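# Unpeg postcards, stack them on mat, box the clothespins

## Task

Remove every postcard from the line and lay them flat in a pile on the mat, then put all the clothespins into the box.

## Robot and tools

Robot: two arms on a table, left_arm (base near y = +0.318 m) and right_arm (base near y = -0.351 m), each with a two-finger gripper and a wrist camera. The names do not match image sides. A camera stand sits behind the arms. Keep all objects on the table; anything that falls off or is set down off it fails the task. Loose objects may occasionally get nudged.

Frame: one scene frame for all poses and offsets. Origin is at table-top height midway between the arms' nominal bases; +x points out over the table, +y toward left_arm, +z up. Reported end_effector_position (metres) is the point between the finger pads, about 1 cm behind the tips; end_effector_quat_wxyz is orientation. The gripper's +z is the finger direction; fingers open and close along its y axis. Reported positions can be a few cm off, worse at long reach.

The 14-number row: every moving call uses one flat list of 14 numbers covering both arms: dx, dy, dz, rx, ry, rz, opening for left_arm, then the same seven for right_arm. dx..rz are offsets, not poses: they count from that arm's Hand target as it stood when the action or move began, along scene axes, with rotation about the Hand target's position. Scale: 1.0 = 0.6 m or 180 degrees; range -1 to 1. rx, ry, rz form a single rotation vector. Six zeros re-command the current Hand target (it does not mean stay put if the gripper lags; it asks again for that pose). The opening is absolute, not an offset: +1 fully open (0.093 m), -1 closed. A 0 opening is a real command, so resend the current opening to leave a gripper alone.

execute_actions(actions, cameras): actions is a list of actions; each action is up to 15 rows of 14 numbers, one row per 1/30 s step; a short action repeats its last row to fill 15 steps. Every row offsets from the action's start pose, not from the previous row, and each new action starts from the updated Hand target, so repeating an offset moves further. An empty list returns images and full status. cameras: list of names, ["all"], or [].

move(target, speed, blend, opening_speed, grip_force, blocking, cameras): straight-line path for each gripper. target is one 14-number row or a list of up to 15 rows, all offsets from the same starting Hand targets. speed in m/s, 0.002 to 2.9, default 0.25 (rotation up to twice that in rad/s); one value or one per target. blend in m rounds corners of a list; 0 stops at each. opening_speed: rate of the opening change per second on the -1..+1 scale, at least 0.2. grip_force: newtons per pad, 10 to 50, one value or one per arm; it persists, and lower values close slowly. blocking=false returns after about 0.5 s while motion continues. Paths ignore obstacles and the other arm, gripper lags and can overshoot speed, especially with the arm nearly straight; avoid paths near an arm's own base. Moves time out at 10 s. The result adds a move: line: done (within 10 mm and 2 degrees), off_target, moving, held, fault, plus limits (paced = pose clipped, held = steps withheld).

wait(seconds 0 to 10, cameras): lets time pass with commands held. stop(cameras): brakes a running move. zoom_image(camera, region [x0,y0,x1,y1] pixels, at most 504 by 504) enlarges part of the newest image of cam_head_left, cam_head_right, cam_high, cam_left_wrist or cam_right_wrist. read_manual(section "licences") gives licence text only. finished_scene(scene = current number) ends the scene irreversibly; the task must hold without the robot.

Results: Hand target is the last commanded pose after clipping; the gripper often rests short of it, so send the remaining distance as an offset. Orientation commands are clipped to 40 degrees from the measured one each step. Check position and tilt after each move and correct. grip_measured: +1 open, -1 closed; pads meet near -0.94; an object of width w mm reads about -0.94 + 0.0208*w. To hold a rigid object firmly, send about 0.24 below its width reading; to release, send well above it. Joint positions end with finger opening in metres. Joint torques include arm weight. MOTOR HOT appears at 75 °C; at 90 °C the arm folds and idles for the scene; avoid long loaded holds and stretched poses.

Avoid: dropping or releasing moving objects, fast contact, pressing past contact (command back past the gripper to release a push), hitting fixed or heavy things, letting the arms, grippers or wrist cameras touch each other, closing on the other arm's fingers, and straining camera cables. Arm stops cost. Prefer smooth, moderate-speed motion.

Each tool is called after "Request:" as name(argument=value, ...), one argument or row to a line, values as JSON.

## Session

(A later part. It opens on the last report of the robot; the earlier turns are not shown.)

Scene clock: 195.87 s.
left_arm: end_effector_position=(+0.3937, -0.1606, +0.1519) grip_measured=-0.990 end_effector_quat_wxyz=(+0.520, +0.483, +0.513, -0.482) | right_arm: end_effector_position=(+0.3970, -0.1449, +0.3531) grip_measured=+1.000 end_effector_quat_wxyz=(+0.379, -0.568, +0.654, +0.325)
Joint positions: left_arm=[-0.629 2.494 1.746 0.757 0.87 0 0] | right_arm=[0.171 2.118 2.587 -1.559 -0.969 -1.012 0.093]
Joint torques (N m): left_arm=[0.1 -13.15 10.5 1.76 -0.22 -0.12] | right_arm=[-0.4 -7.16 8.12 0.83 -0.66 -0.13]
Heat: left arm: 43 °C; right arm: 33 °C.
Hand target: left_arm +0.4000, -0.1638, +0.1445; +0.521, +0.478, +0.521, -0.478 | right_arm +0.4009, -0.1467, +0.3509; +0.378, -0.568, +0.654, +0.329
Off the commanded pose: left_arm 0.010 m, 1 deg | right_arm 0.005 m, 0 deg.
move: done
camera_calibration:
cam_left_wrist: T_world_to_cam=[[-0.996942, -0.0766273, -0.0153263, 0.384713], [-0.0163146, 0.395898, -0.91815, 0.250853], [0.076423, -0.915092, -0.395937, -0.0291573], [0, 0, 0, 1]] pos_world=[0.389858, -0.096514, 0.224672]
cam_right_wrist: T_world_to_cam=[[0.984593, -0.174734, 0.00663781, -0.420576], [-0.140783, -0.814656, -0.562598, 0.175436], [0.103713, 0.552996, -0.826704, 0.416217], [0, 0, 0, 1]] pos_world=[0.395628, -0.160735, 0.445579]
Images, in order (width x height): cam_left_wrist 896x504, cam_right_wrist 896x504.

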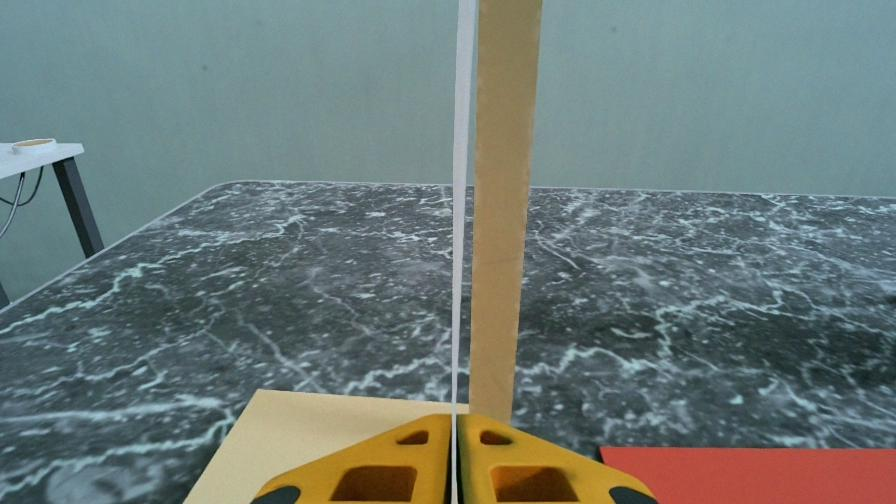

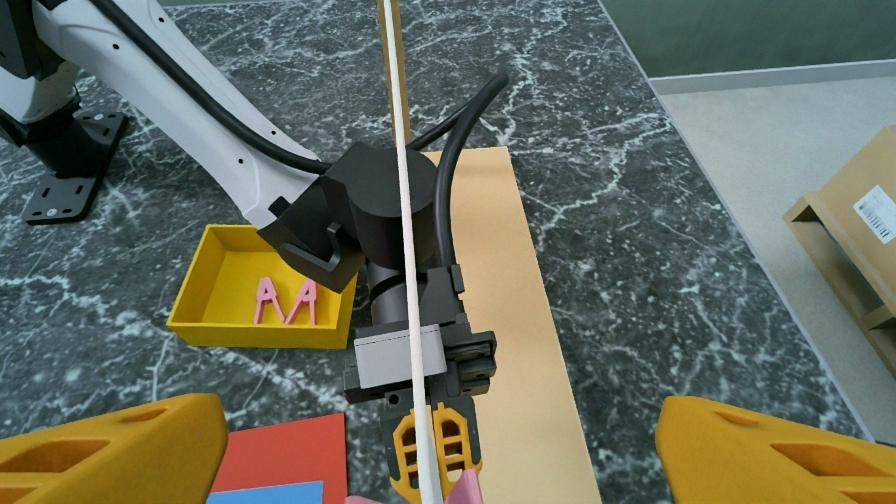

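Request:
move(
  target=[0, 0, 0, 0, 0, 0, -1, -0.01, -0.002, -0.02, 0, 0, 0, 1.0],
  speed=0.06,
  cameras=["cam_right_wrist"],
)

Scene clock: 198.00 s.
left_arm: end_effector_position=(+0.3937, -0.1606, +0.1519) grip_measured=-0.990 end_effector_quat_wxyz=(+0.520, +0.483, +0.513, -0.482) | right_arm: end_effector_position=(+0.3994, -0.1443, +0.3225) grip_measured=+1.000 end_effector_quat_wxyz=(+0.355, -0.563, +0.664, +0.339)
Joint positions: left_arm=[-0.629 2.494 1.746 0.757 0.87 0 0] | right_arm=[0.171 2.076 2.391 -1.475 -0.971 -1.026 0.093]
Joint torques (N m): left_arm=[0.16 -13.18 10.5 1.78 -0.21 -0.13] | right_arm=[-0.42 -12.44 5.59 1.09 -0.66 -0.1]
Heat: left arm: 43 °C; right arm: 33 °C.
Hand target: left_arm +0.4000, -0.1638, +0.1445; +0.521, +0.478, +0.521, -0.478 | right_arm +0.3949, -0.1479, +0.3389; +0.378, -0.568, +0.654, +0.329
Off the commanded pose: left_arm 0.010 m, 1 deg | right_arm 0.017 m, 3 deg.
move: off_target (right_arm)
camera_calibration:
cam_right_wrist: T_world_to_cam=[[0.984764, -0.167101, -0.0481375, -0.404035], [-0.166113, -0.822039, -0.544663, 0.162247], [0.0514427, 0.544361, -0.837272, 0.413313], [0, 0, 0, 1]] pos_world=[0.403568, -0.159132, 0.414976]
Images, in order (width x height): cam_right_wrist 896x504.

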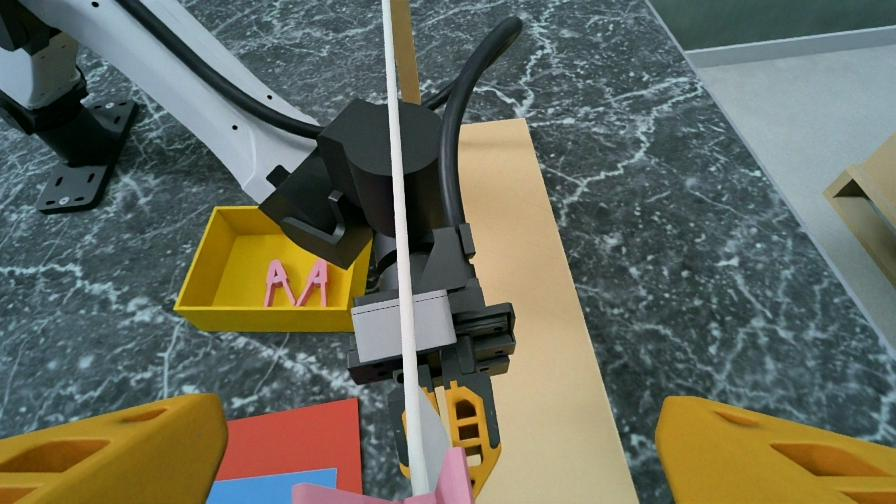

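Request:
move(
  target=[
    [0, 0, 0, 0, 0, 0, -1, -0.0382, 0, 0.0585, 0, 0, 0, 1.0],
    [0, 0, 0, 0, 0, 0, -1, -0.004, -0.002, 0.0185, 0, 0, 0, 1.0],
  ],
  speed=[0.1, 0.06],
  cameras=["cam_right_wrist"],
)

Scene clock: 201.73 s.
left_arm: end_effector_position=(+0.3937, -0.1606, +0.1519) grip_measured=-0.990 end_effector_quat_wxyz=(+0.520, +0.483, +0.513, -0.482) | right_arm: end_effector_position=(+0.3853, -0.1466, +0.3542) grip_measured=+1.000 end_effector_quat_wxyz=(+0.373, -0.569, +0.655, +0.329)
Joint positions: left_arm=[-0.629 2.494 1.746 0.757 0.87 0 0] | right_arm=[0.171 2.063 2.507 -1.554 -0.971 -1.022 0.093]
Joint torques (N m): left_arm=[0.14 -13.12 10.48 1.77 -0.22 -0.13] | right_arm=[-0.7 -7.75 5.18 1.09 -0.67 -0.13]
Heat: left arm: 43 °C; right arm: 33 °C.
Hand target: left_arm +0.4000, -0.1638, +0.1445; +0.521, +0.478, +0.521, -0.478 | right_arm +0.3924, -0.1491, +0.3500; +0.378, -0.568, +0.654, +0.329
Off the commanded pose: left_arm 0.010 m, 1 deg | right_arm 0.009 m, 1 deg.
move: done
camera_calibration:
cam_right_wrist: T_world_to_cam=[[0.985565, -0.169221, -0.00517923, -0.404784], [-0.143213, -0.816997, -0.558575, 0.172116], [0.090291, 0.551253, -0.829438, 0.425122], [0, 0, 0, 1]] pos_world=[0.385205, -0.16223, 0.446656]
Images, in order (width x height): cam_right_wrist 896x504.

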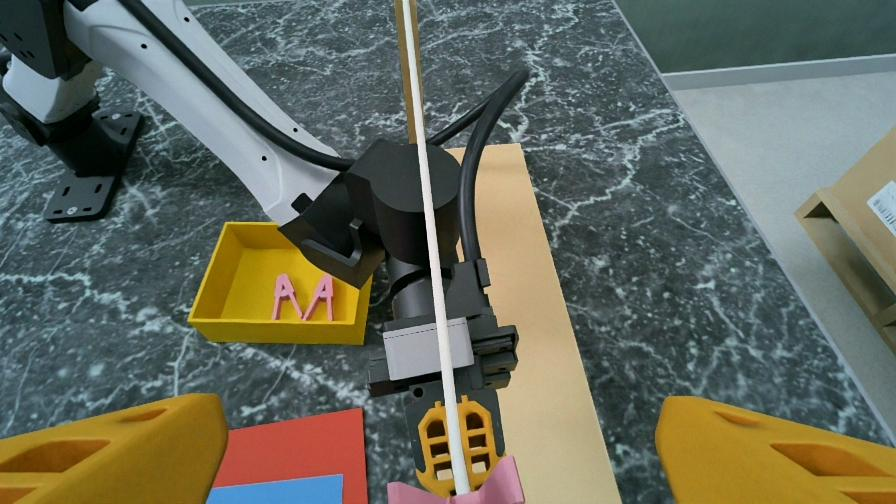

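Request:
move(
  target=[0, 0, 0, 0, 0, 0, -1, 0, 0, -0.0333, 0, 0, 0, 1.0],
  speed=0.04,
)

Scene clock: 203.67 s.
left_arm: end_effector_position=(+0.3937, -0.1606, +0.1519) grip_measured=-0.990 end_effector_quat_wxyz=(+0.520, +0.483, +0.513, -0.482) | right_arm: end_effector_position=(+0.3965, -0.1446, +0.3144) grip_measured=+1.000 end_effector_quat_wxyz=(+0.356, -0.565, +0.663, +0.339)
Joint positions: left_arm=[-0.629 2.494 1.746 0.757 0.87 0 0] | right_arm=[0.171 2.03 2.281 -1.411 -0.973 -1.032 0.093]
Joint torques (N m): left_arm=[0.13 -13.18 10.5 1.77 -0.21 -0.12] | right_arm=[-0.59 -12.38 5.49 1.05 -0.66 -0.09]
Heat: left arm: 44 °C; right arm: 33 °C.
Hand target: left_arm +0.4000, -0.1638, +0.1445; +0.521, +0.478, +0.521, -0.478 | right_arm +0.3925, -0.1491, +0.3300; +0.378, -0.568, +0.654, +0.329
Off the commanded pose: left_arm 0.010 m, 1 deg | right_arm 0.017 m, 3 deg.
move: off_target (right_arm)

Request:
move(
  target=[
    [0, 0, 0, 0, 0, 0, -1, -0.034, 0, 0.07, 0, 0, 0, 1.0],
    [0, 0, 0, 0, 0, 0, -1, -0.0125, 0, 0.0333, 0, 0, 0, 1.0],
  ],
  speed=[0.1, 0.06],
)

Request:
move(
  target=[0, 0, 0, 0, 0, 0, -1, 0, 0, -0.007, 0, 0, 0, 1.0],
  speed=0.04,
)

Scene clock: 206.63 s.
left_arm: end_effector_position=(+0.3937, -0.1606, +0.1519) grip_measured=-0.990 end_effector_quat_wxyz=(+0.520, +0.483, +0.513, -0.482) | right_arm: end_effector_position=(+0.3829, -0.1468, +0.3472) grip_measured=+1.000 end_effector_quat_wxyz=(+0.367, -0.565, +0.659, +0.334)
Joint positions: left_arm=[-0.629 2.494 1.746 0.757 0.87 0 0] | right_arm=[0.171 2.03 2.423 -1.519 -0.973 -1.017 0.093]
Joint torques (N m): left_arm=[0.16 -13.15 10.51 1.77 -0.21 -0.13] | right_arm=[-0.47 -9.28 5.37 1.07 -0.65 -0.12]
Heat: left arm: 44 °C; right arm: 33 °C.
Hand target: left_arm +0.4000, -0.1638, +0.1445; +0.521, +0.478, +0.521, -0.478 | right_arm +0.3850, -0.1491, +0.3501; +0.378, -0.568, +0.654, +0.329
Off the commanded pose: left_arm 0.010 m, 1 deg | right_arm 0.004 m, 2 deg.
move: done

Scene clock: 207.63 s.
left_arm: end_effector_position=(+0.3937, -0.1606, +0.1519) grip_measured=-0.990 end_effector_quat_wxyz=(+0.520, +0.483, +0.513, -0.482) | right_arm: end_effector_position=(+0.3870, -0.1462, +0.3356) grip_measured=+1.000 end_effector_quat_wxyz=(+0.360, -0.563, +0.663, +0.338)
Joint positions: left_arm=[-0.629 2.494 1.746 0.757 0.87 0 0] | right_arm=[0.171 2.03 2.374 -1.488 -0.973 -1.019 0.093]
Joint torques (N m): left_arm=[0.12 -13.18 10.5 1.77 -0.22 -0.12] | right_arm=[-0.38 -11 5.57 1.02 -0.63 -0.13]
Heat: left arm: 44 °C; right arm: 33 °C.
Hand target: left_arm +0.4000, -0.1638, +0.1445; +0.521, +0.478, +0.521, -0.478 | right_arm +0.3850, -0.1491, +0.3459; +0.378, -0.568, +0.654, +0.329
Off the commanded pose: left_arm 0.010 m, 1 deg | right_arm 0.011 m, 3 deg.
move: off_target (right_arm)

Request:
move(
  target=[0, 0, 0, 0, 0, 0, -1, 0, 0, -0.0038, 0, 0, 0, 1.0],
  speed=0.04,
  cameras=["cam_right_wrist"],
)

Scene clock: 208.70 s.
left_arm: end_effector_position=(+0.3937, -0.1606, +0.1519) grip_measured=-0.990 end_effector_quat_wxyz=(+0.520, +0.483, +0.513, -0.482) | right_arm: end_effector_position=(+0.3890, -0.1459, +0.3295) grip_measured=+1.000 end_effector_quat_wxyz=(+0.356, -0.562, +0.665, +0.340)
Joint positions: left_arm=[-0.629 2.494 1.746 0.757 0.87 0 0] | right_arm=[0.171 2.03 2.348 -1.473 -0.973 -1.019 0.093]
Joint torques (N m): left_arm=[0.13 -13.15 10.51 1.77 -0.2 -0.12] | right_arm=[-0.36 -11.79 5.64 1.09 -0.63 -0.12]
Heat: left arm: 44 °C; right arm: 33 °C.
Hand target: left_arm +0.4000, -0.1638, +0.1445; +0.521, +0.478, +0.521, -0.478 | right_arm +0.3849, -0.1491, +0.3436; +0.378, -0.568, +0.654, +0.329
Off the commanded pose: left_arm 0.010 m, 1 deg | right_arm 0.015 m, 3 deg.
move: off_target (right_arm)
camera_calibration:
cam_right_wrist: T_world_to_cam=[[0.984237, -0.169822, -0.0493688, -0.393382], [-0.168914, -0.819992, -0.546883, 0.165152], [0.0523909, 0.546602, -0.835752, 0.419963], [0, 0, 0, 1]] pos_world=[0.393075, -0.160934, 0.421883]
Images, in order (width x height): cam_right_wrist 896x504.

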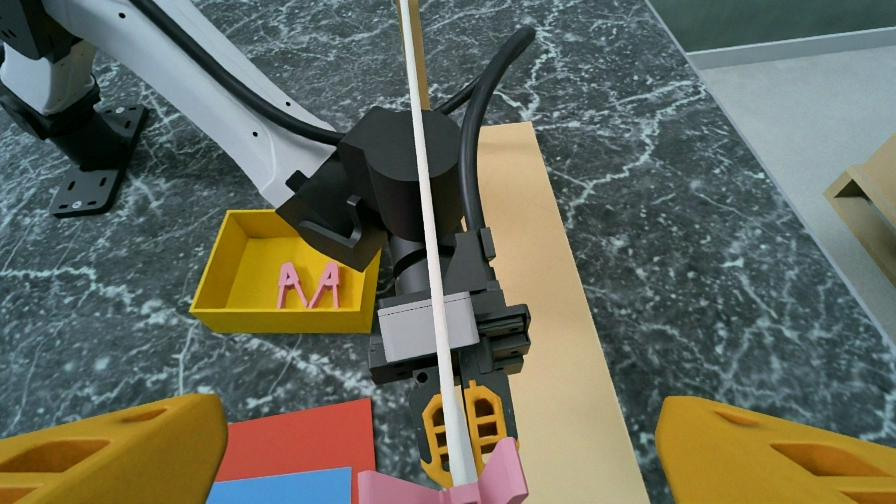

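Request:
move(
  target=[0, 0, 0, 0, 0, 0, -1, 0, 0, 0, 0, 0, 0, -0.85],
  speed=0.05,
  opening_speed=1.2,
  cameras=["cam_right_wrist"],
)

Scene clock: 211.43 s.
left_arm: end_effector_position=(+0.3937, -0.1606, +0.1518) grip_measured=-0.990 end_effector_quat_wxyz=(+0.520, +0.483, +0.514, -0.482) | right_arm: end_effector_position=(+0.3890, -0.1455, +0.3300) grip_measured=-0.718 end_effector_quat_wxyz=(+0.358, -0.562, +0.664, +0.341)
Joint positions: left_arm=[-0.629 2.494 1.746 0.757 0.87 0 0] | right_arm=[0.171 2.03 2.348 -1.471 -0.976 -1.019 0.011]
Joint torques (N m): left_arm=[0.14 -13.19 10.51 1.78 -0.21 -0.13] | right_arm=[-0.38 -11.78 5.65 1.05 -0.6 -0.14]
Heat: left arm: 44 °C; right arm: 33 °C.
Hand target: left_arm +0.4000, -0.1638, +0.1445; +0.521, +0.478, +0.521, -0.478 | right_arm +0.3850, -0.1491, +0.3436; +0.378, -0.568, +0.654, +0.329
Off the commanded pose: left_arm 0.010 m, 1 deg | right_arm 0.015 m, 3 deg.
move: off_target (right_arm)
camera_calibration:
cam_right_wrist: T_world_to_cam=[[0.98454, -0.16827, -0.0486519, -0.393525], [-0.167039, -0.818336, -0.549931, 0.166251], [0.0527231, 0.549555, -0.833792, 0.419904], [0, 0, 0, 1]] pos_world=[0.393073, -0.16093, 0.422393]
Images, in order (width x height): cam_right_wrist 896x504.

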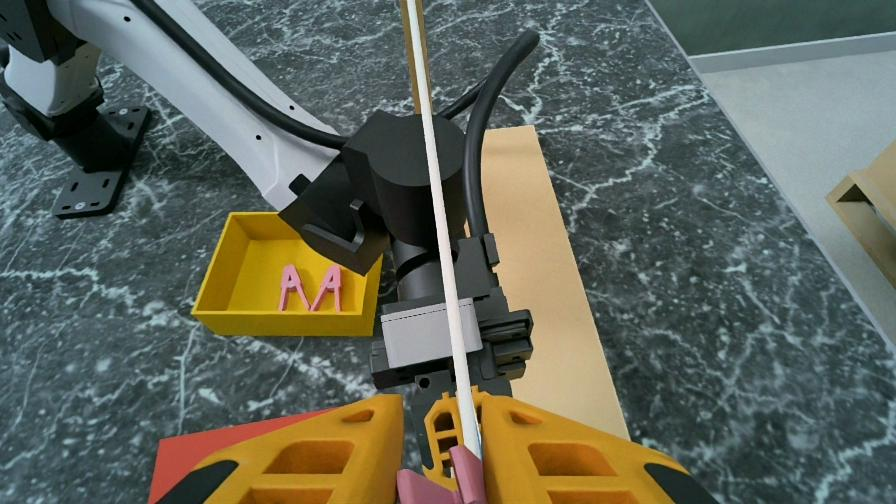

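Request:
move(
  target=[
    [0, 0, 0, 0, 0, 0, -1, 0, 0, 0.0583, 0, 0, 0, -0.85],
    [0, 0, 0, 0, 0, 0, -1, -0.01, 0, 0.1167, 0.121, -0.017, 0, -0.85],
  ],
  speed=[0.08, 0.1],
  cameras=["cam_right_wrist", "cam_head_left"],
)

Scene clock: 215.87 s.
left_arm: end_effector_position=(+0.3937, -0.1606, +0.1518) grip_measured=-0.990 end_effector_quat_wxyz=(+0.520, +0.483, +0.514, -0.482) | right_arm: end_effector_position=(+0.3885, -0.1457, +0.3983) grip_measured=-0.737 end_effector_quat_wxyz=(+0.478, -0.488, +0.584, +0.439)
Joint positions: left_arm=[-0.629 2.494 1.746 0.757 0.87 0 0] | right_arm=[0.117 1.783 1.926 -0.732 -1.285 -0.524 0.01]
Joint torques (N m): left_arm=[0.14 -13.22 10.5 1.79 -0.21 -0.13] | right_arm=[-0.25 -11.04 6.45 1.51 -0.51 -0.03]
Heat: left arm: 45 °C; right arm: 32 °C.
Hand target: left_arm +0.4000, -0.1638, +0.1445; +0.521, +0.478, +0.521, -0.478 | right_arm +0.3790, -0.1491, +0.4136; +0.495, -0.495, +0.569, +0.431
Off the commanded pose: left_arm 0.010 m, 1 deg | right_arm 0.018 m, 3 deg.
move: off_target (right_arm)
camera_calibration:
cam_right_wrist: T_world_to_cam=[[0.984047, -0.168819, -0.0561358, -0.386644], [-0.141914, -0.554566, -0.81995, 0.339803], [0.107292, 0.814835, -0.569677, 0.389232], [0, 0, 0, 1]] pos_world=[0.386937, -0.19399, 0.478654]
Images, in order (width x height): cam_head_left 504x504, cam_right_wrist 896x504.

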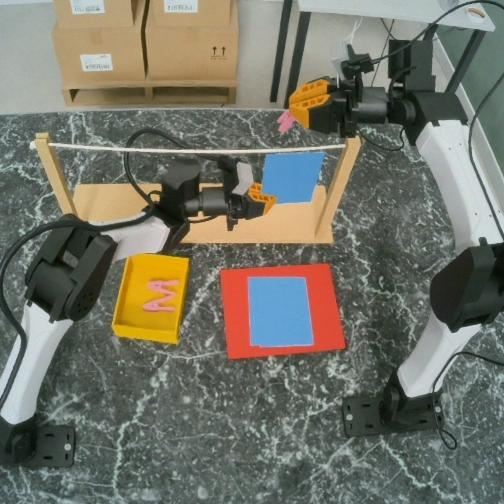

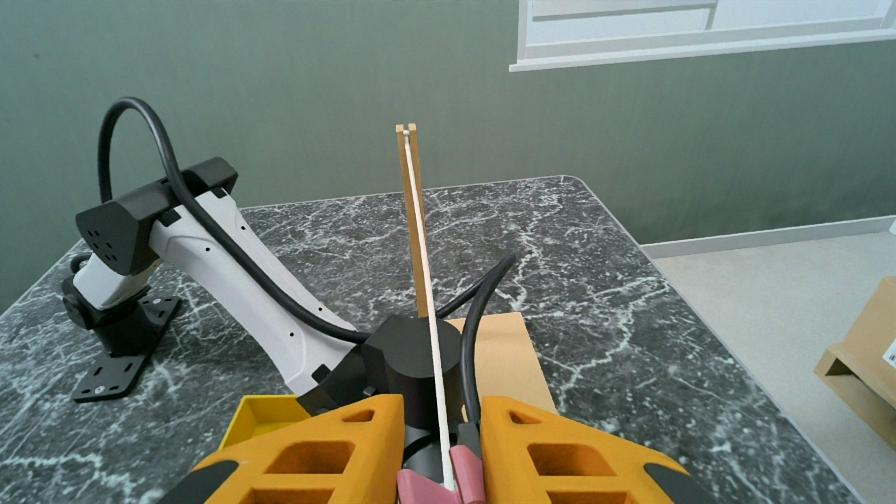

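Request:
move(
  target=[
    [-0.2167, 0, 0.0083, 0, 0, 0, -1, 0, 0, 0, 0, 0, 0, -0.85],
    [-0.385, 0.01, 0.0175, 0.1440, 0.4848, 0.1440, -1, 0, 0, 0, 0, 0, 0, -0.85],
  ],
  speed=[0.1, 0.25],
  blend=[0.015, 0],
  cameras=["cam_head_left"],
)

Scene clock: 224.27 s.
left_arm: end_effector_position=(+0.1703, -0.1532, +0.1376) grip_measured=-0.990 end_effector_quat_wxyz=(-0.002, -0.004, +0.905, -0.425) | right_arm: end_effector_position=(+0.3887, -0.1457, +0.3987) grip_measured=-0.737 end_effector_quat_wxyz=(+0.479, -0.488, +0.583, +0.439)
Joint positions: left_arm=[-1.013 1.9 1.392 -0.265 0.417 -1.204 0] | right_arm=[0.117 1.783 1.926 -0.729 -1.285 -0.521 0.01]
Joint torques (N m): left_arm=[-0.21 -12.4 11 1.58 0.21 -0.15] | right_arm=[-0.31 -11.03 6.39 1.5 -0.53 -0.06]
Heat: left arm: 48 °C; right arm: 33 °C.
Hand target: left_arm +0.1690, -0.1578, +0.1550; +0.000, +0.000, +0.899, -0.439 | right_arm +0.3790, -0.1491, +0.4136; +0.495, -0.495, +0.570, +0.431
Off the commanded pose: left_arm 0.018 m, 2 deg | right_arm 0.018 m, 3 deg.
move: off_target (left_arm, right_arm)
Images, in order (width x height): cam_head_left 504x504.

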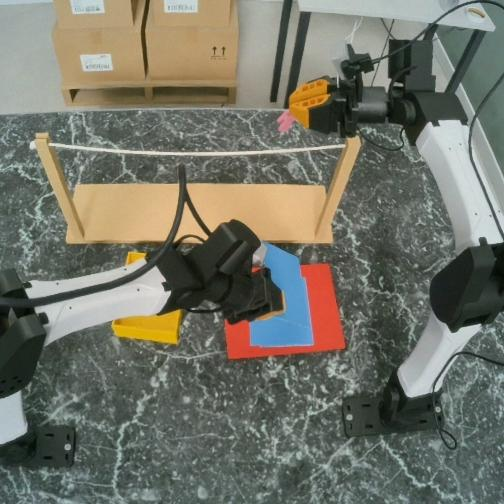

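Request:
zoom_image(
  camera="cam_head_left",
  region=[215, 225, 355, 365],
)

Scaled by 3.600 from the camera's 504x504 image, which has a finer 720x720 frame.

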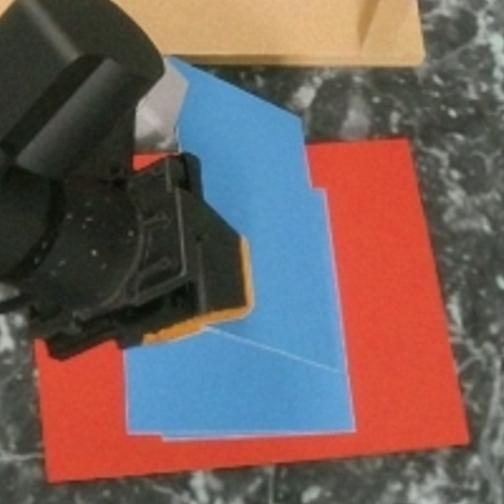

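Request:
move(
  target=[-0.003, -0.0292, -0.12, 0, 0, 0, -1, 0, 0, 0, 0, 0, 0, -0.85],
  speed=0.1,
)

Scene clock: 226.97 s.
left_arm: end_effector_position=(+0.1680, -0.1761, +0.0940) grip_measured=-0.990 end_effector_quat_wxyz=(+0.000, +0.005, +0.895, -0.446) | right_arm: end_effector_position=(+0.3887, -0.1457, +0.3987) grip_measured=-0.737 end_effector_quat_wxyz=(+0.479, -0.488, +0.583, +0.439)
Joint positions: left_arm=[-1.04 2.012 1.328 -0.035 0.417 -1.224 0] | right_arm=[0.117 1.783 1.926 -0.729 -1.285 -0.521 0.01]
Joint torques (N m): left_arm=[-0.13 -10.48 6.95 1.86 0 -0.15] | right_arm=[-0.27 -10.96 6.3 1.51 -0.5 -0.02]
Heat: left arm: 48 °C; right arm: 33 °C.
Hand target: left_arm +0.1672, -0.1753, +0.0829; +0.000, +0.000, +0.899, -0.438 | right_arm +0.3790, -0.1491, +0.4136; +0.495, -0.495, +0.570, +0.431
Off the commanded pose: left_arm 0.011 m, 1 deg | right_arm 0.018 m, 3 deg.
move: off_target (left_arm, right_arm)

Request:
move(
  target=[0, 0.004, -0.03, 0, 0, 0, -1, 0, 0, 0, 0, 0, 0, -0.85],
  speed=0.06,
)

Scene clock: 228.30 s.
left_arm: end_effector_position=(+0.1673, -0.1750, +0.0781) grip_measured=-0.990 end_effector_quat_wxyz=(+0.001, +0.006, +0.894, -0.448) | right_arm: end_effector_position=(+0.3887, -0.1457, +0.3987) grip_measured=-0.737 end_effector_quat_wxyz=(+0.479, -0.488, +0.583, +0.439)
Joint positions: left_arm=[-1.04 2.034 1.289 0.031 0.417 -1.224 0] | right_arm=[0.117 1.783 1.926 -0.729 -1.285 -0.521 0.01]
Joint torques (N m): left_arm=[0.16 -10.25 6.63 1.9 0.02 -0.12] | right_arm=[-0.4 -10.99 6.49 1.5 -0.53 -0.03]
Heat: left arm: 48 °C; right arm: 33 °C.
Hand target: left_arm +0.1673, -0.1730, +0.0650; +0.000, +0.000, +0.899, -0.439 | right_arm +0.3790, -0.1491, +0.4136; +0.495, -0.495, +0.570, +0.431
Off the commanded pose: left_arm 0.013 m, 1 deg | right_arm 0.018 m, 3 deg.
move: off_target (left_arm, right_arm)

Request:
move(
  target=[0, 0, -0.022, 0, 0, 0, -1, 0, 0, 0, 0, 0, 0, -0.85],
  speed=0.06,
  cameras=["cam_head_left"],
)

Scene clock: 229.47 s.
left_arm: end_effector_position=(+0.1676, -0.1754, +0.0658) grip_measured=-0.990 end_effector_quat_wxyz=(+0.002, +0.006, +0.894, -0.448) | right_arm: end_effector_position=(+0.3887, -0.1457, +0.3987) grip_measured=-0.737 end_effector_quat_wxyz=(+0.479, -0.488, +0.583, +0.439)
Joint positions: left_arm=[-1.04 2.059 1.269 0.077 0.417 -1.224 0] | right_arm=[0.117 1.783 1.926 -0.729 -1.285 -0.521 0.01]
Joint torques (N m): left_arm=[0.14 -10.19 6.5 1.89 0.02 -0.12] | right_arm=[-0.31 -11.02 6.34 1.48 -0.51 -0.01]
Heat: left arm: 48 °C; right arm: 33 °C.
Hand target: left_arm +0.1673, -0.1730, +0.0518; +0.000, +0.000, +0.899, -0.439 | right_arm +0.3790, -0.1491, +0.4136; +0.495, -0.495, +0.570, +0.431
Off the commanded pose: left_arm 0.014 m, 1 deg | right_arm 0.018 m, 3 deg.
move: off_target (left_arm, right_arm)
Images, in order (width x height): cam_head_left 504x504.

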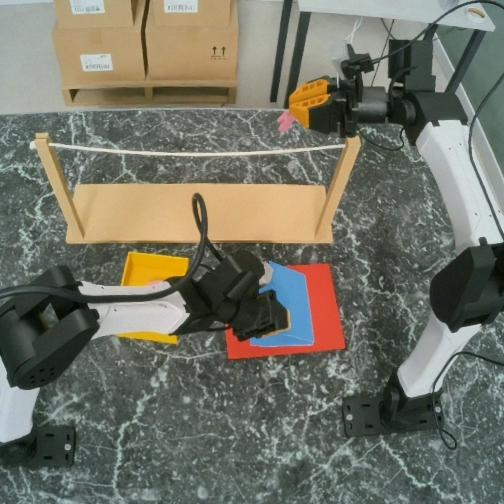

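Request:
move(
  target=[0, 0, -0.0145, 0, 0, 0, -1, 0, 0, 0, 0, 0, 0, -0.85],
  speed=0.05,
)

Scene clock: 230.53 s.
left_arm: end_effector_position=(+0.1690, -0.1779, +0.0629) grip_measured=-0.990 end_effector_quat_wxyz=(+0.006, +0.008, +0.890, -0.455) | right_arm: end_effector_position=(+0.3887, -0.1457, +0.3987) grip_measured=-0.737 end_effector_quat_wxyz=(+0.479, -0.488, +0.583, +0.439)
Joint positions: left_arm=[-1.04 2.072 1.262 0.115 0.417 -1.224 0] | right_arm=[0.117 1.783 1.926 -0.729 -1.285 -0.521 0.01]
Joint torques (N m): left_arm=[0.16 -9.85 5.93 1.83 0.02 -0.13] | right_arm=[-0.42 -11.04 6.3 1.48 -0.52 -0.04]
Heat: left arm: 47 °C; right arm: 33 °C.
Hand target: left_arm +0.1672, -0.1729, +0.0430; +0.000, +0.000, +0.899, -0.439 | right_arm +0.3790, -0.1491, +0.4136; +0.495, -0.495, +0.570, +0.431
Off the commanded pose: left_arm 0.020 m, 2 deg | right_arm 0.018 m, 3 deg.
move: off_target (left_arm, right_arm)

Request:
move(
  target=[0, 0, 0, 0, 0, 0, -0.44, 0, 0, 0, 0, 0, 0, -0.85],
  speed=0.05,
  opening_speed=1.2,
  cameras=["cam_head_left"],
)

Scene clock: 231.53 s.
left_arm: end_effector_position=(+0.1690, -0.1778, +0.0612) grip_measured=-0.442 end_effector_quat_wxyz=(+0.005, +0.008, +0.891, -0.454) | right_arm: end_effector_position=(+0.3887, -0.1457, +0.3987) grip_measured=-0.737 end_effector_quat_wxyz=(+0.479, -0.488, +0.583, +0.439)
Joint positions: left_arm=[-1.04 2.076 1.262 0.115 0.417 -1.224 0.024] | right_arm=[0.117 1.783 1.926 -0.729 -1.285 -0.521 0.01]
Joint torques (N m): left_arm=[0.16 -10.17 5.96 1.83 0.02 -0.11] | right_arm=[-0.31 -11.04 6.45 1.5 -0.51 -0.02]
Heat: left arm: 47 °C; right arm: 33 °C.
Hand target: left_arm +0.1672, -0.1729, +0.0431; +0.000, +0.000, +0.899, -0.439 | right_arm +0.3790, -0.1491, +0.4136; +0.495, -0.495, +0.570, +0.431
Off the commanded pose: left_arm 0.019 m, 2 deg | right_arm 0.018 m, 3 deg.
move: off_target (left_arm, right_arm)
Images, in order (width x height): cam_head_left 504x504.

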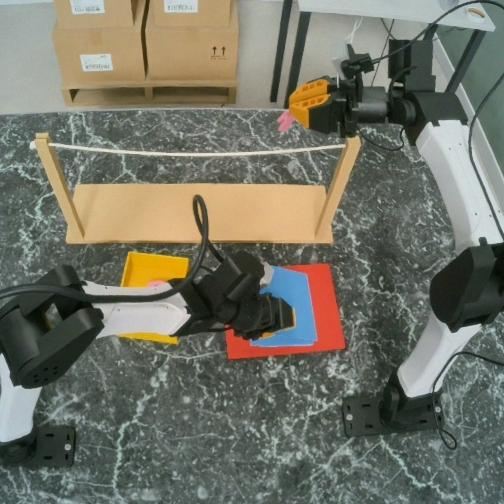

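Request:
move(
  target=[
    [0, 0.0333, 0, 0, 0, 0, -0.44, 0, 0, 0, 0, 0, 0, -0.85],
    [0, 0.15, 0, 0, 0, 0, -0.44, 0, 0, 0, 0, 0, 0, -0.85],
    [0, 0.17, 0.2, 0, 0, 0, -0.44, 0, 0, 0, 0, 0, 0, -0.85],
    [-0.03, 0.70, 0.35, 0, 0, 0, -0.44, -0.1317, 0.1652, -0.056, 0, 0, 0, -0.85],
  ],
  speed=[0.06, 0.12, 0.2, 0.25],
  blend=[0.004, 0.008, 0.03, 0],
  cameras=["cam_head_left"],
)

Scene clock: 238.87 s.
left_arm: end_effector_position=(+0.1505, +0.2454, +0.2471) grip_measured=-0.442 end_effector_quat_wxyz=(+0.124, -0.078, +0.907, -0.396) | right_arm: end_effector_position=(+0.3066, -0.0481, +0.3681) grip_measured=-0.737 end_effector_quat_wxyz=(+0.479, -0.492, +0.582, +0.436)
Joint positions: left_arm=[0.308 1.114 1.2 -1.559 0.852 0.089 0.024] | right_arm=[0.456 1.49 1.408 -0.209 -0.973 -0.206 0.01]
Joint torques (N m): left_arm=[-0.29 -2.37 9.65 0.39 0.34 0.03] | right_arm=[0.53 -8.51 6.98 1.79 -0.13 -0.04]
Heat: left arm: 47 °C; right arm: 33 °C.
Hand target: left_arm +0.1493, +0.2470, +0.2531; +0.000, +0.000, +0.899, -0.438 | right_arm +0.3000, -0.0500, +0.3799; +0.495, -0.494, +0.570, +0.431
Off the commanded pose: left_arm 0.006 m, 17 deg | right_arm 0.014 m, 2 deg.
joint sent to its limit (left arm) — joint 4 (wrist pitch), lower limit. The joint targets are off in orientation, not in position.
move: off_target (left_arm, right_arm)
Images, in order (width x height): cam_head_left 504x504.

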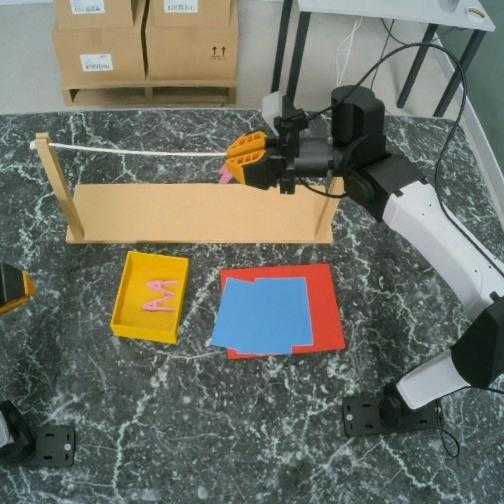

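Request:
zoom_image(
  camera="cam_head_left",
  region=[195, 245, 365, 375],
)

Scaled by 2.965 from the camera's 504x504 image, which has a finer 720x720 frame.

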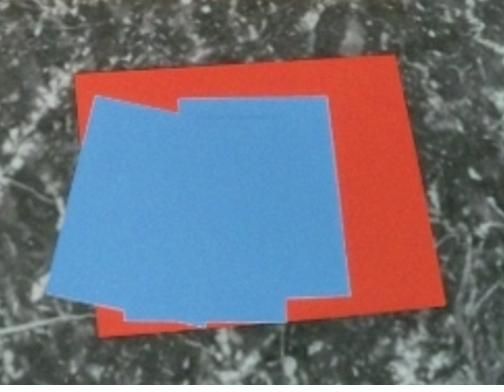

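Request:
move(
  target=[
    [0,0,0,0,0,0,-0.44,-0.17,0.2183,-0.3333,-0.2430,0.0272,0.0161,-0.85],
    [0,0,0,0,0,0,-0.44,-0.17,0.2183,-0.5033,-0.2430,0.0272,0.0161,-0.85],
  ],
  speed=[0.35,0.2],
  cameras=["cam_head_left"],
)

Scene clock: 249.67 s.
left_arm: end_effector_position=(+0.1504, +0.2456, +0.2469) grip_measured=-0.442 end_effector_quat_wxyz=(+0.124, -0.078, +0.907, -0.395) | right_arm: end_effector_position=(+0.1949, +0.0781, +0.0821) grip_measured=-0.737 end_effector_quat_wxyz=(-0.236, +0.642, -0.695, -0.221)
Joint positions: left_arm=[0.308 1.114 1.2 -1.559 0.85 0.089 0.024] | right_arm=[1.053 1.875 1.272 -0.36 -0.271 -0.363 0.01]
Joint torques (N m): left_arm=[-0.34 -2.39 9.72 0.4 0.34 0.03] | right_arm=[0.13 -7.34 7.02 1.52 -0.12 -0.01]
Heat: left arm: 42 °C; right arm: 34 °C.
Hand target: left_arm +0.1493, +0.2470, +0.2531; +0.000, +0.000, +0.899, -0.439 | right_arm +0.1981, +0.0809, +0.0780; -0.241, +0.639, -0.697, -0.220
Off the commanded pose: left_arm 0.006 m, 18 deg | right_arm 0.006 m, 1 deg.
joint sent to its limit (left arm) — joint 4 (wrist pitch), lower limit. The joint targets are off in orientation, not in position.
move: off_target (left_arm)
Images, in order (width x height): cam_head_left 504x504.

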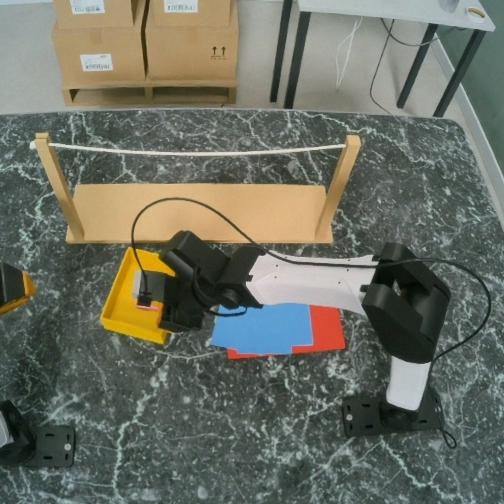

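Request:
move(
  target=[
    [0,0,0,0,0,0,-0.44,0.005,0.005,-0.02,0,0,0,-0.85],
    [0,0,0,0,0,0,-0.44,0.005,0.005,-0.02,0,0,0,-0.3],
    [0,0,0,0,0,0,-0.44,0.005,0.005,0.16,0,0,0,-0.3],
  ],
  speed=[0.15,0.15,0.2],
  opening_speed=1.2,
  cameras=["cam_head_left"],
)

Scene clock: 253.23 s.
left_arm: end_effector_position=(+0.1504, +0.2456, +0.2469) grip_measured=-0.442 end_effector_quat_wxyz=(+0.124, -0.078, +0.907, -0.395) | right_arm: end_effector_position=(+0.1986, +0.0844, +0.1560) grip_measured=-0.300 end_effector_quat_wxyz=(-0.225, +0.643, -0.699, -0.217)
Joint positions: left_arm=[0.308 1.114 1.2 -1.559 0.85 0.089 0.024] | right_arm=[1.053 1.859 1.566 -0.695 -0.271 -0.362 0.031]
Joint torques (N m): left_arm=[-0.35 -2.36 9.69 0.39 0.34 0.04] | right_arm=[0.02 -10.77 9.47 1.15 -0.16 -0.01]
Heat: left arm: 40 °C; right arm: 34 °C.
Hand target: left_arm +0.1493, +0.2470, +0.2531; +0.000, +0.000, +0.899, -0.439 | right_arm +0.2011, +0.0840, +0.1740; -0.241, +0.639, -0.697, -0.220
Off the commanded pose: left_arm 0.006 m, 18 deg | right_arm 0.018 m, 2 deg.
joint sent to its limit (left arm) — joint 4 (wrist pitch), lower limit. The joint targets are off in orientation, not in position.
move: off_target (left_arm, right_arm)
Images, in order (width x height): cam_head_left 504x504.

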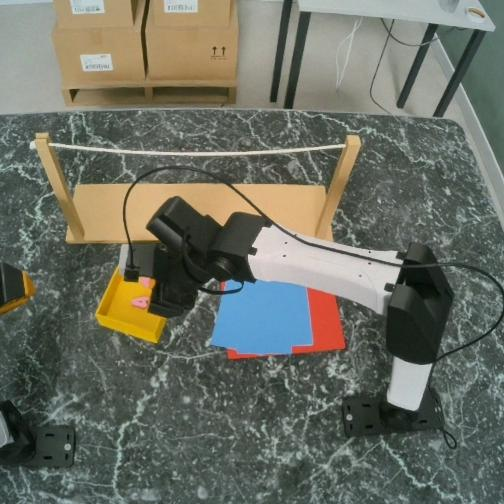

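Request:
zoom_image(
  camera="cam_head_left",
  region=[80, 230, 220, 360],
)

Scaled by 3.600 from the camera's 504x504 image, which has a finer 720x720 frame.

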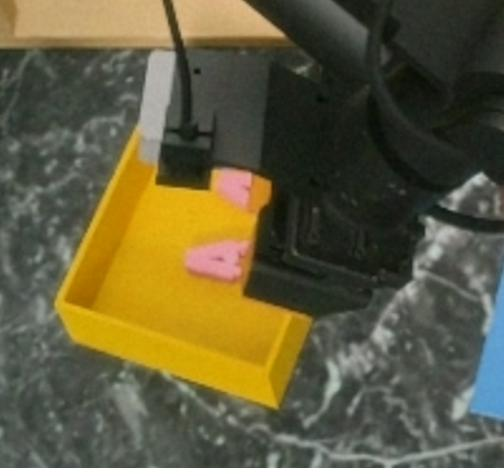

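Request:
execute_actions(
  actions=[],
  cameras=["cam_right_wrist"],
)

Scene clock: 255.67 s.
left_arm: end_effector_position=(+0.1504, +0.2456, +0.2469) grip_measured=-0.442 end_effector_quat_wxyz=(+0.124, -0.078, +0.907, -0.395) | right_arm: end_effector_position=(+0.1985, +0.0843, +0.1559) grip_measured=-0.300 end_effector_quat_wxyz=(-0.225, +0.643, -0.699, -0.217)
Joint positions: left_arm=[0.308 1.114 1.2 -1.559 0.85 0.089 0.024] | right_arm=[1.053 1.859 1.566 -0.695 -0.271 -0.362 0.031]
Joint velocities: within noise
Joint torques (N m): left_arm=[-0.38 -2.36 9.69 0.4 0.34 0.04] | right_arm=[-0.01 -10.69 9.37 1.13 -0.15 0]
Heat: left arm: 39 °C; right arm: 35 °C.
Hand target: left_arm +0.1493, +0.2470, +0.2531; +0.000, +0.000, +0.899, -0.439 | right_arm +0.2011, +0.0840, +0.1740; -0.241, +0.639, -0.697, -0.220
Tool commands: left_gripper/opening=-0.44 right_gripper/opening=-0.3
Off the commanded pose: left_arm 0.006 m, 18 deg | right_arm 0.018 m, 2 deg.
camera_calibration:
cam_right_wrist: T_world_to_cam=[[0.994182, -0.107716, -0.000410234, -0.190276], [-0.105909, -0.976795, -0.186157, 0.171194], [0.0196514, 0.185117, -0.98252, 0.219064], [0, 0, 0, 1]] pos_world=[0.202995, 0.106173, 0.247026]
Images, in order (width x height): cam_right_wrist 896x504.

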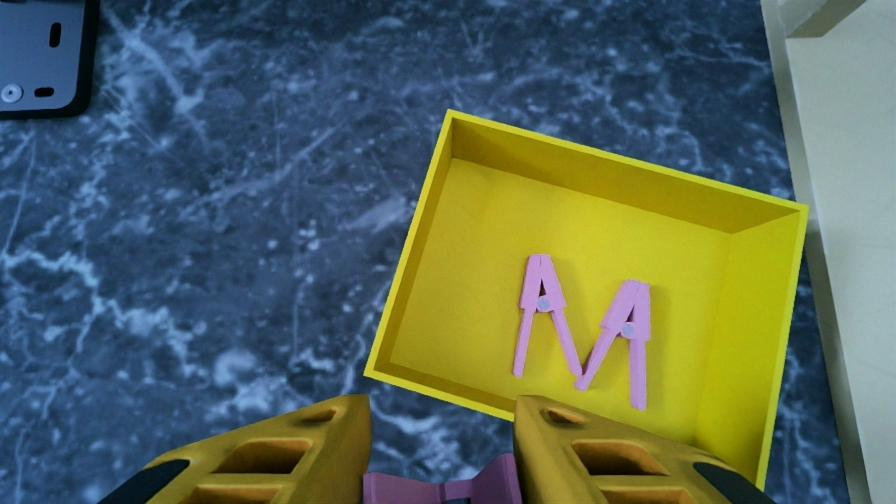

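Request:
move(
  target=[
    [0,0,0,0,0,0,-0.44,0.0505,0.1152,-0.015,0,0,-0.0956,-0.45],
    [0,0,0,0,0,0,-0.44,0.0505,0.1152,-0.16,0,0,-0.0956,-0.45],
  ],
  speed=[0.2,0.15],
  opening_speed=0.6,
  cameras=["cam_right_wrist"],
)

Scene clock: 266.73 s.
left_arm: end_effector_position=(+0.1504, +0.2456, +0.2469) grip_measured=-0.442 end_effector_quat_wxyz=(+0.124, -0.078, +0.907, -0.395) | right_arm: end_effector_position=(+0.2316, +0.1496, +0.0851) grip_measured=-0.445 end_effector_quat_wxyz=(+0.269, -0.529, +0.784, +0.182)
Joint positions: left_arm=[0.308 1.114 1.2 -1.559 0.85 0.089 0.024] | right_arm=[1.13 2.124 1.636 -0.421 -0.042 -0.053 0.024]
Joint torques (N m): left_arm=[-0.35 -2.36 9.72 0.39 0.34 0.04] | right_arm=[0.64 -9.21 7.3 1.58 0.05 0]
Heat: left arm: 36 °C; right arm: 37 °C.
Hand target: left_arm +0.1493, +0.2470, +0.2531; +0.000, +0.000, +0.899, -0.439 | right_arm +0.2314, +0.1531, +0.0780; +0.271, -0.527, +0.785, +0.182
Off the commanded pose: left_arm 0.006 m, 18 deg | right_arm 0.008 m, 0 deg.
joint sent to its limit (left arm) — joint 4 (wrist pitch), lower limit. The joint targets are off in orientation, not in position.
move: off_target (left_arm)
camera_calibration:
cam_right_wrist: T_world_to_cam=[[0.916259, -0.400385, 0.0127308, -0.15544], [-0.388723, -0.89635, -0.213192, 0.281124], [0.0967702, 0.19039, -0.976927, 0.117499], [0, 0, 0, 1]] pos_world=[0.240333, 0.167379, 0.1767]
Images, in order (width x height): cam_right_wrist 896x504.

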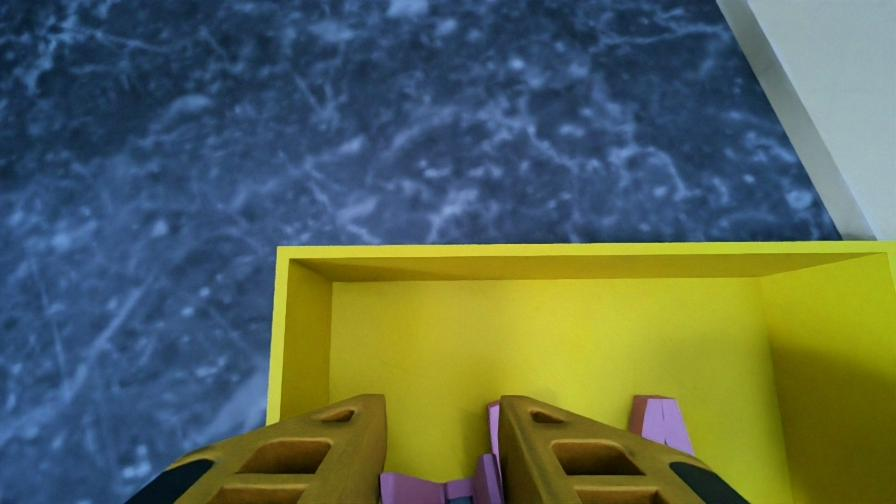

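Request:
move(
  target=[
    [0,0,0,0,0,0,-0.44,0.0062,-0.0025,-0.02,0,0,0,-0.45],
    [0,0,0,0,0,0,-0.44,0.0062,-0.0025,-0.02,0,0,0,-0.2],
    [0,0,0,0,0,0,-0.44,0.0062,-0.0025,0.0467,0,0,0,-0.2],
    [0,0,0,0,0,0,-0.44,0.0062,-0.0025,0.1467,0,0,0,-0.1],
  ],
  speed=[0.1,0.1,0.1,0.2],
  opening_speed=1.0,
  cameras=["cam_right_wrist", "cam_head_left"],
)

Scene clock: 272.20 s.
left_arm: end_effector_position=(+0.1504, +0.2456, +0.2469) grip_measured=-0.442 end_effector_quat_wxyz=(+0.124, -0.078, +0.907, -0.395) | right_arm: end_effector_position=(+0.2328, +0.1521, +0.1432) grip_measured=-0.102 end_effector_quat_wxyz=(+0.255, -0.532, +0.789, +0.174)
Joint positions: left_arm=[0.308 1.114 1.2 -1.559 0.85 0.089 0.024] | right_arm=[1.13 2.133 1.904 -0.716 -0.042 -0.053 0.04]
Joint torques (N m): left_arm=[-0.38 -2.39 9.69 0.39 0.33 0.04] | right_arm=[-0.12 -13.18 9.57 1.24 -0.03 -0.05]
Heat: left arm: 35 °C; right arm: 38 °C.
Hand target: left_arm +0.1493, +0.2470, +0.2531; +0.000, +0.000, +0.899, -0.439 | right_arm +0.2351, +0.1517, +0.1661; +0.271, -0.527, +0.785, +0.182
Off the commanded pose: left_arm 0.006 m, 18 deg | right_arm 0.023 m, 2 deg.
joint sent to its limit (left arm) — joint 4 (wrist pitch), lower limit. The joint targets are off in orientation, not in position.
move: off_target (left_arm, right_arm); target 2's new opening was sent with right_arm's hand 0.012 m and 0 deg from that target; target 4's new opening was sent with right_arm's hand 0.023 m and 2 deg from that target
camera_calibration:
cam_right_wrist: T_world_to_cam=[[0.916446, -0.399998, 0.0112841, -0.156214], [-0.391786, -0.902654, -0.1781, 0.292905], [0.0814254, 0.158798, -0.983948, 0.183128], [0, 0, 0, 1]] pos_world=[0.243007, 0.172826, 0.234117]
Images, in order (width x height): cam_head_left 504x504, cam_right_wrist 896x504.

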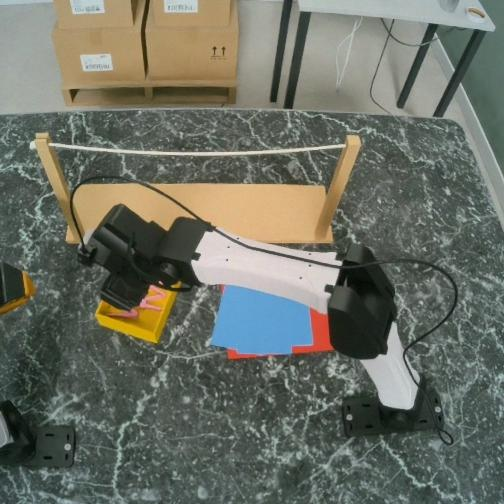

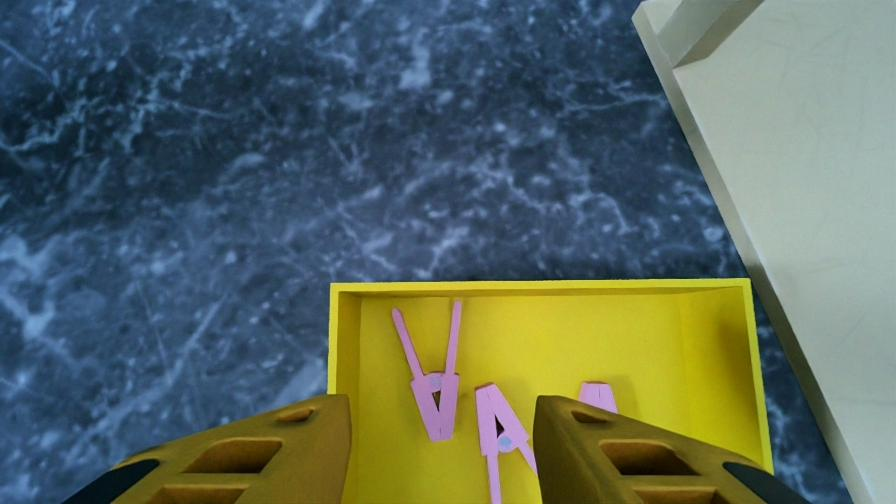

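Request:
move(
  target=[
    [0,0,0,0,0,0,-0.44,-0.0302,-0.3912,-0.1102,-0.1303,0.0866,-0.1241,-0.1],
    [0,0,0,0,0,0,-0.44,-0.0302,-0.3912,-0.1935,-0.1303,0.0866,-0.1241,-0.1],
  ],
  speed=[0.35,0.15],
  cameras=["cam_head_left", "cam_right_wrist"],
)

Scene clock: 279.27 s.
left_arm: end_effector_position=(+0.1504, +0.2456, +0.2469) grip_measured=-0.442 end_effector_quat_wxyz=(+0.124, -0.078, +0.907, -0.395) | right_arm: end_effector_position=(+0.2141, -0.0831, +0.0547) grip_measured=-0.102 end_effector_quat_wxyz=(+0.080, -0.386, +0.918, +0.036)
Joint positions: left_arm=[0.308 1.114 1.2 -1.559 0.85 0.089 0.024] | right_arm=[0.906 1.735 1.169 -0.832 0.014 0.099 0.04]
Joint torques (N m): left_arm=[-0.36 -2.35 9.7 0.39 0.34 0.04] | right_arm=[-0.18 -5.91 6.09 0.81 0.05 0.01]
Heat: left arm: 34 °C; right arm: 40 °C.
Hand target: left_arm +0.1493, +0.2470, +0.2531; +0.000, +0.000, +0.899, -0.439 | right_arm +0.2170, -0.0832, +0.0500; +0.081, -0.381, +0.920, +0.033
Off the commanded pose: left_arm 0.006 m, 18 deg | right_arm 0.006 m, 1 deg.
joint sent to its limit (left arm) — joint 4 (wrist pitch), lower limit. The joint targets are off in orientation, not in position.
move: off_target (left_arm)
camera_calibration:
cam_right_wrist: T_world_to_cam=[[0.701042, -0.712784, 0.0219036, -0.212724], [-0.690632, -0.670961, 0.269888, 0.116232], [-0.177675, -0.20433, -0.962643, 0.159059], [0, 0, 0, 1]] pos_world=[0.257663, -0.0411391, 0.126407]
Images, in order (width x height): cam_head_left 504x504, cam_right_wrist 896x504.

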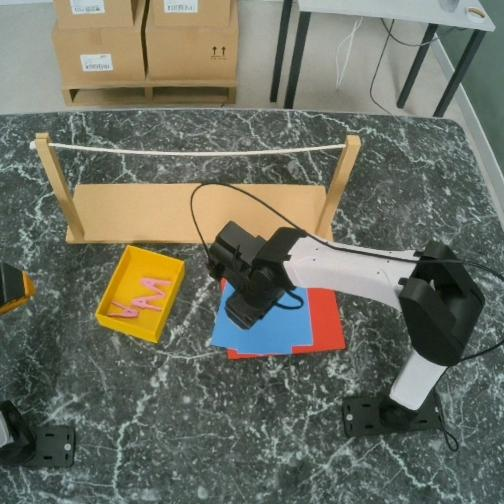

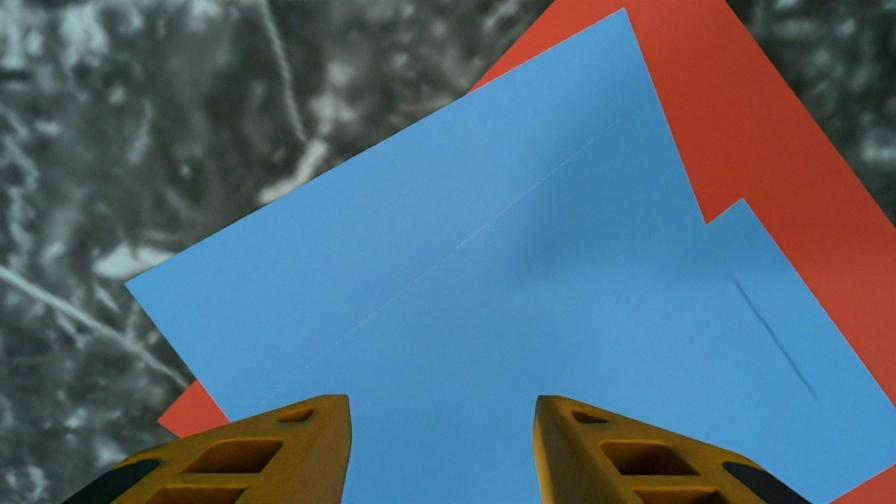

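Request:
move(
  target=[0,0,0,0,0,0,-0.44,0,0,-0.0667,0,0,0,-0.1],
  speed=0.06,
  cameras=[],
)

Scene clock: 281.23 s.
left_arm: end_effector_position=(+0.1504, +0.2456, +0.2469) grip_measured=-0.442 end_effector_quat_wxyz=(+0.124, -0.078, +0.907, -0.395) | right_arm: end_effector_position=(+0.2164, -0.0805, +0.0211) grip_measured=-0.102 end_effector_quat_wxyz=(+0.087, -0.386, +0.918, +0.040)
Joint positions: left_arm=[0.308 1.114 1.2 -1.559 0.85 0.089 0.024] | right_arm=[0.906 1.783 1.08 -0.677 0.014 0.099 0.04]
Joint torques (N m): left_arm=[-0.36 -2.37 9.72 0.39 0.33 0.03] | right_arm=[-0.05 -4.94 5.3 0.91 0.07 0]
Heat: left arm: 33 °C; right arm: 40 °C.
Hand target: left_arm +0.1493, +0.2470, +0.2531; +0.000, +0.000, +0.899, -0.439 | right_arm +0.2170, -0.0831, +0.0100; +0.081, -0.381, +0.920, +0.034
Off the commanded pose: left_arm 0.006 m, 18 deg | right_arm 0.012 m, 1 deg.
joint sent to its limit (left arm) — joint 4 (wrist pitch), lower limit. The joint targets are off in orientation, not in position.
move: off_target (left_arm, right_arm)
No camera images: "cameras" was empty.

Request:
move(
  target=[0,0,0,0,0,0,-0.44,0.0125,-0.1117,-0.0033,0,0,0.0761,-0.1],
  speed=0.06,
  cameras=["cam_right_wrist"],
)

Scene clock: 284.20 s.
left_arm: end_effector_position=(+0.1504, +0.2456, +0.2469) grip_measured=-0.442 end_effector_quat_wxyz=(+0.124, -0.078, +0.907, -0.395) | right_arm: end_effector_position=(+0.2362, -0.1316, +0.0196) grip_measured=-0.102 end_effector_quat_wxyz=(+0.110, -0.489, +0.864, +0.058)
Joint positions: left_arm=[0.308 1.114 1.2 -1.559 0.85 0.089 0.024] | right_arm=[0.714 1.667 0.924 -0.59 -0.073 -0.316 0.04]
Joint torques (N m): left_arm=[-0.36 -2.39 9.69 0.39 0.33 0.04] | right_arm=[-0.87 -5.82 3.63 0.42 0.06 -0.13]
Heat: left arm: 33 °C; right arm: 39 °C.
Hand target: left_arm +0.1493, +0.2470, +0.2531; +0.000, +0.000, +0.899, -0.439 | right_arm +0.2245, -0.1502, +0.0079; +0.077, -0.488, +0.868, +0.043
Off the commanded pose: left_arm 0.006 m, 18 deg | right_arm 0.025 m, 4 deg.
joint sent to its limit (left arm) — joint 4 (wrist pitch), lower limit. The joint targets are off in orientation, not in position.
move: off_target (left_arm, right_arm)
camera_calibration:
cam_right_wrist: T_world_to_cam=[[0.8451, -0.533732, 0.0305839, -0.272446], [-0.528559, -0.825588, 0.197561, 0.0511942], [-0.0801951, -0.183125, -0.979813, 0.0994064], [0, 0, 0, 1]] pos_world=[0.265275, -0.0849441, 0.0956182]
Images, in order (width x height): cam_right_wrist 896x504.

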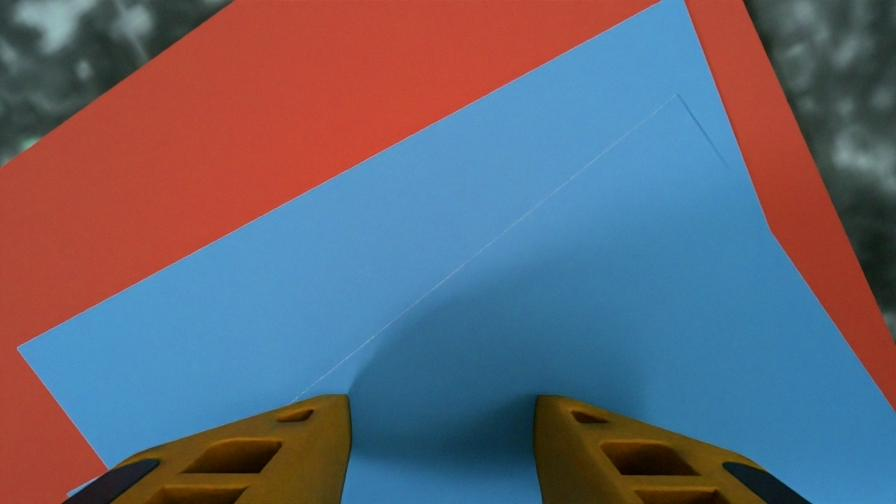

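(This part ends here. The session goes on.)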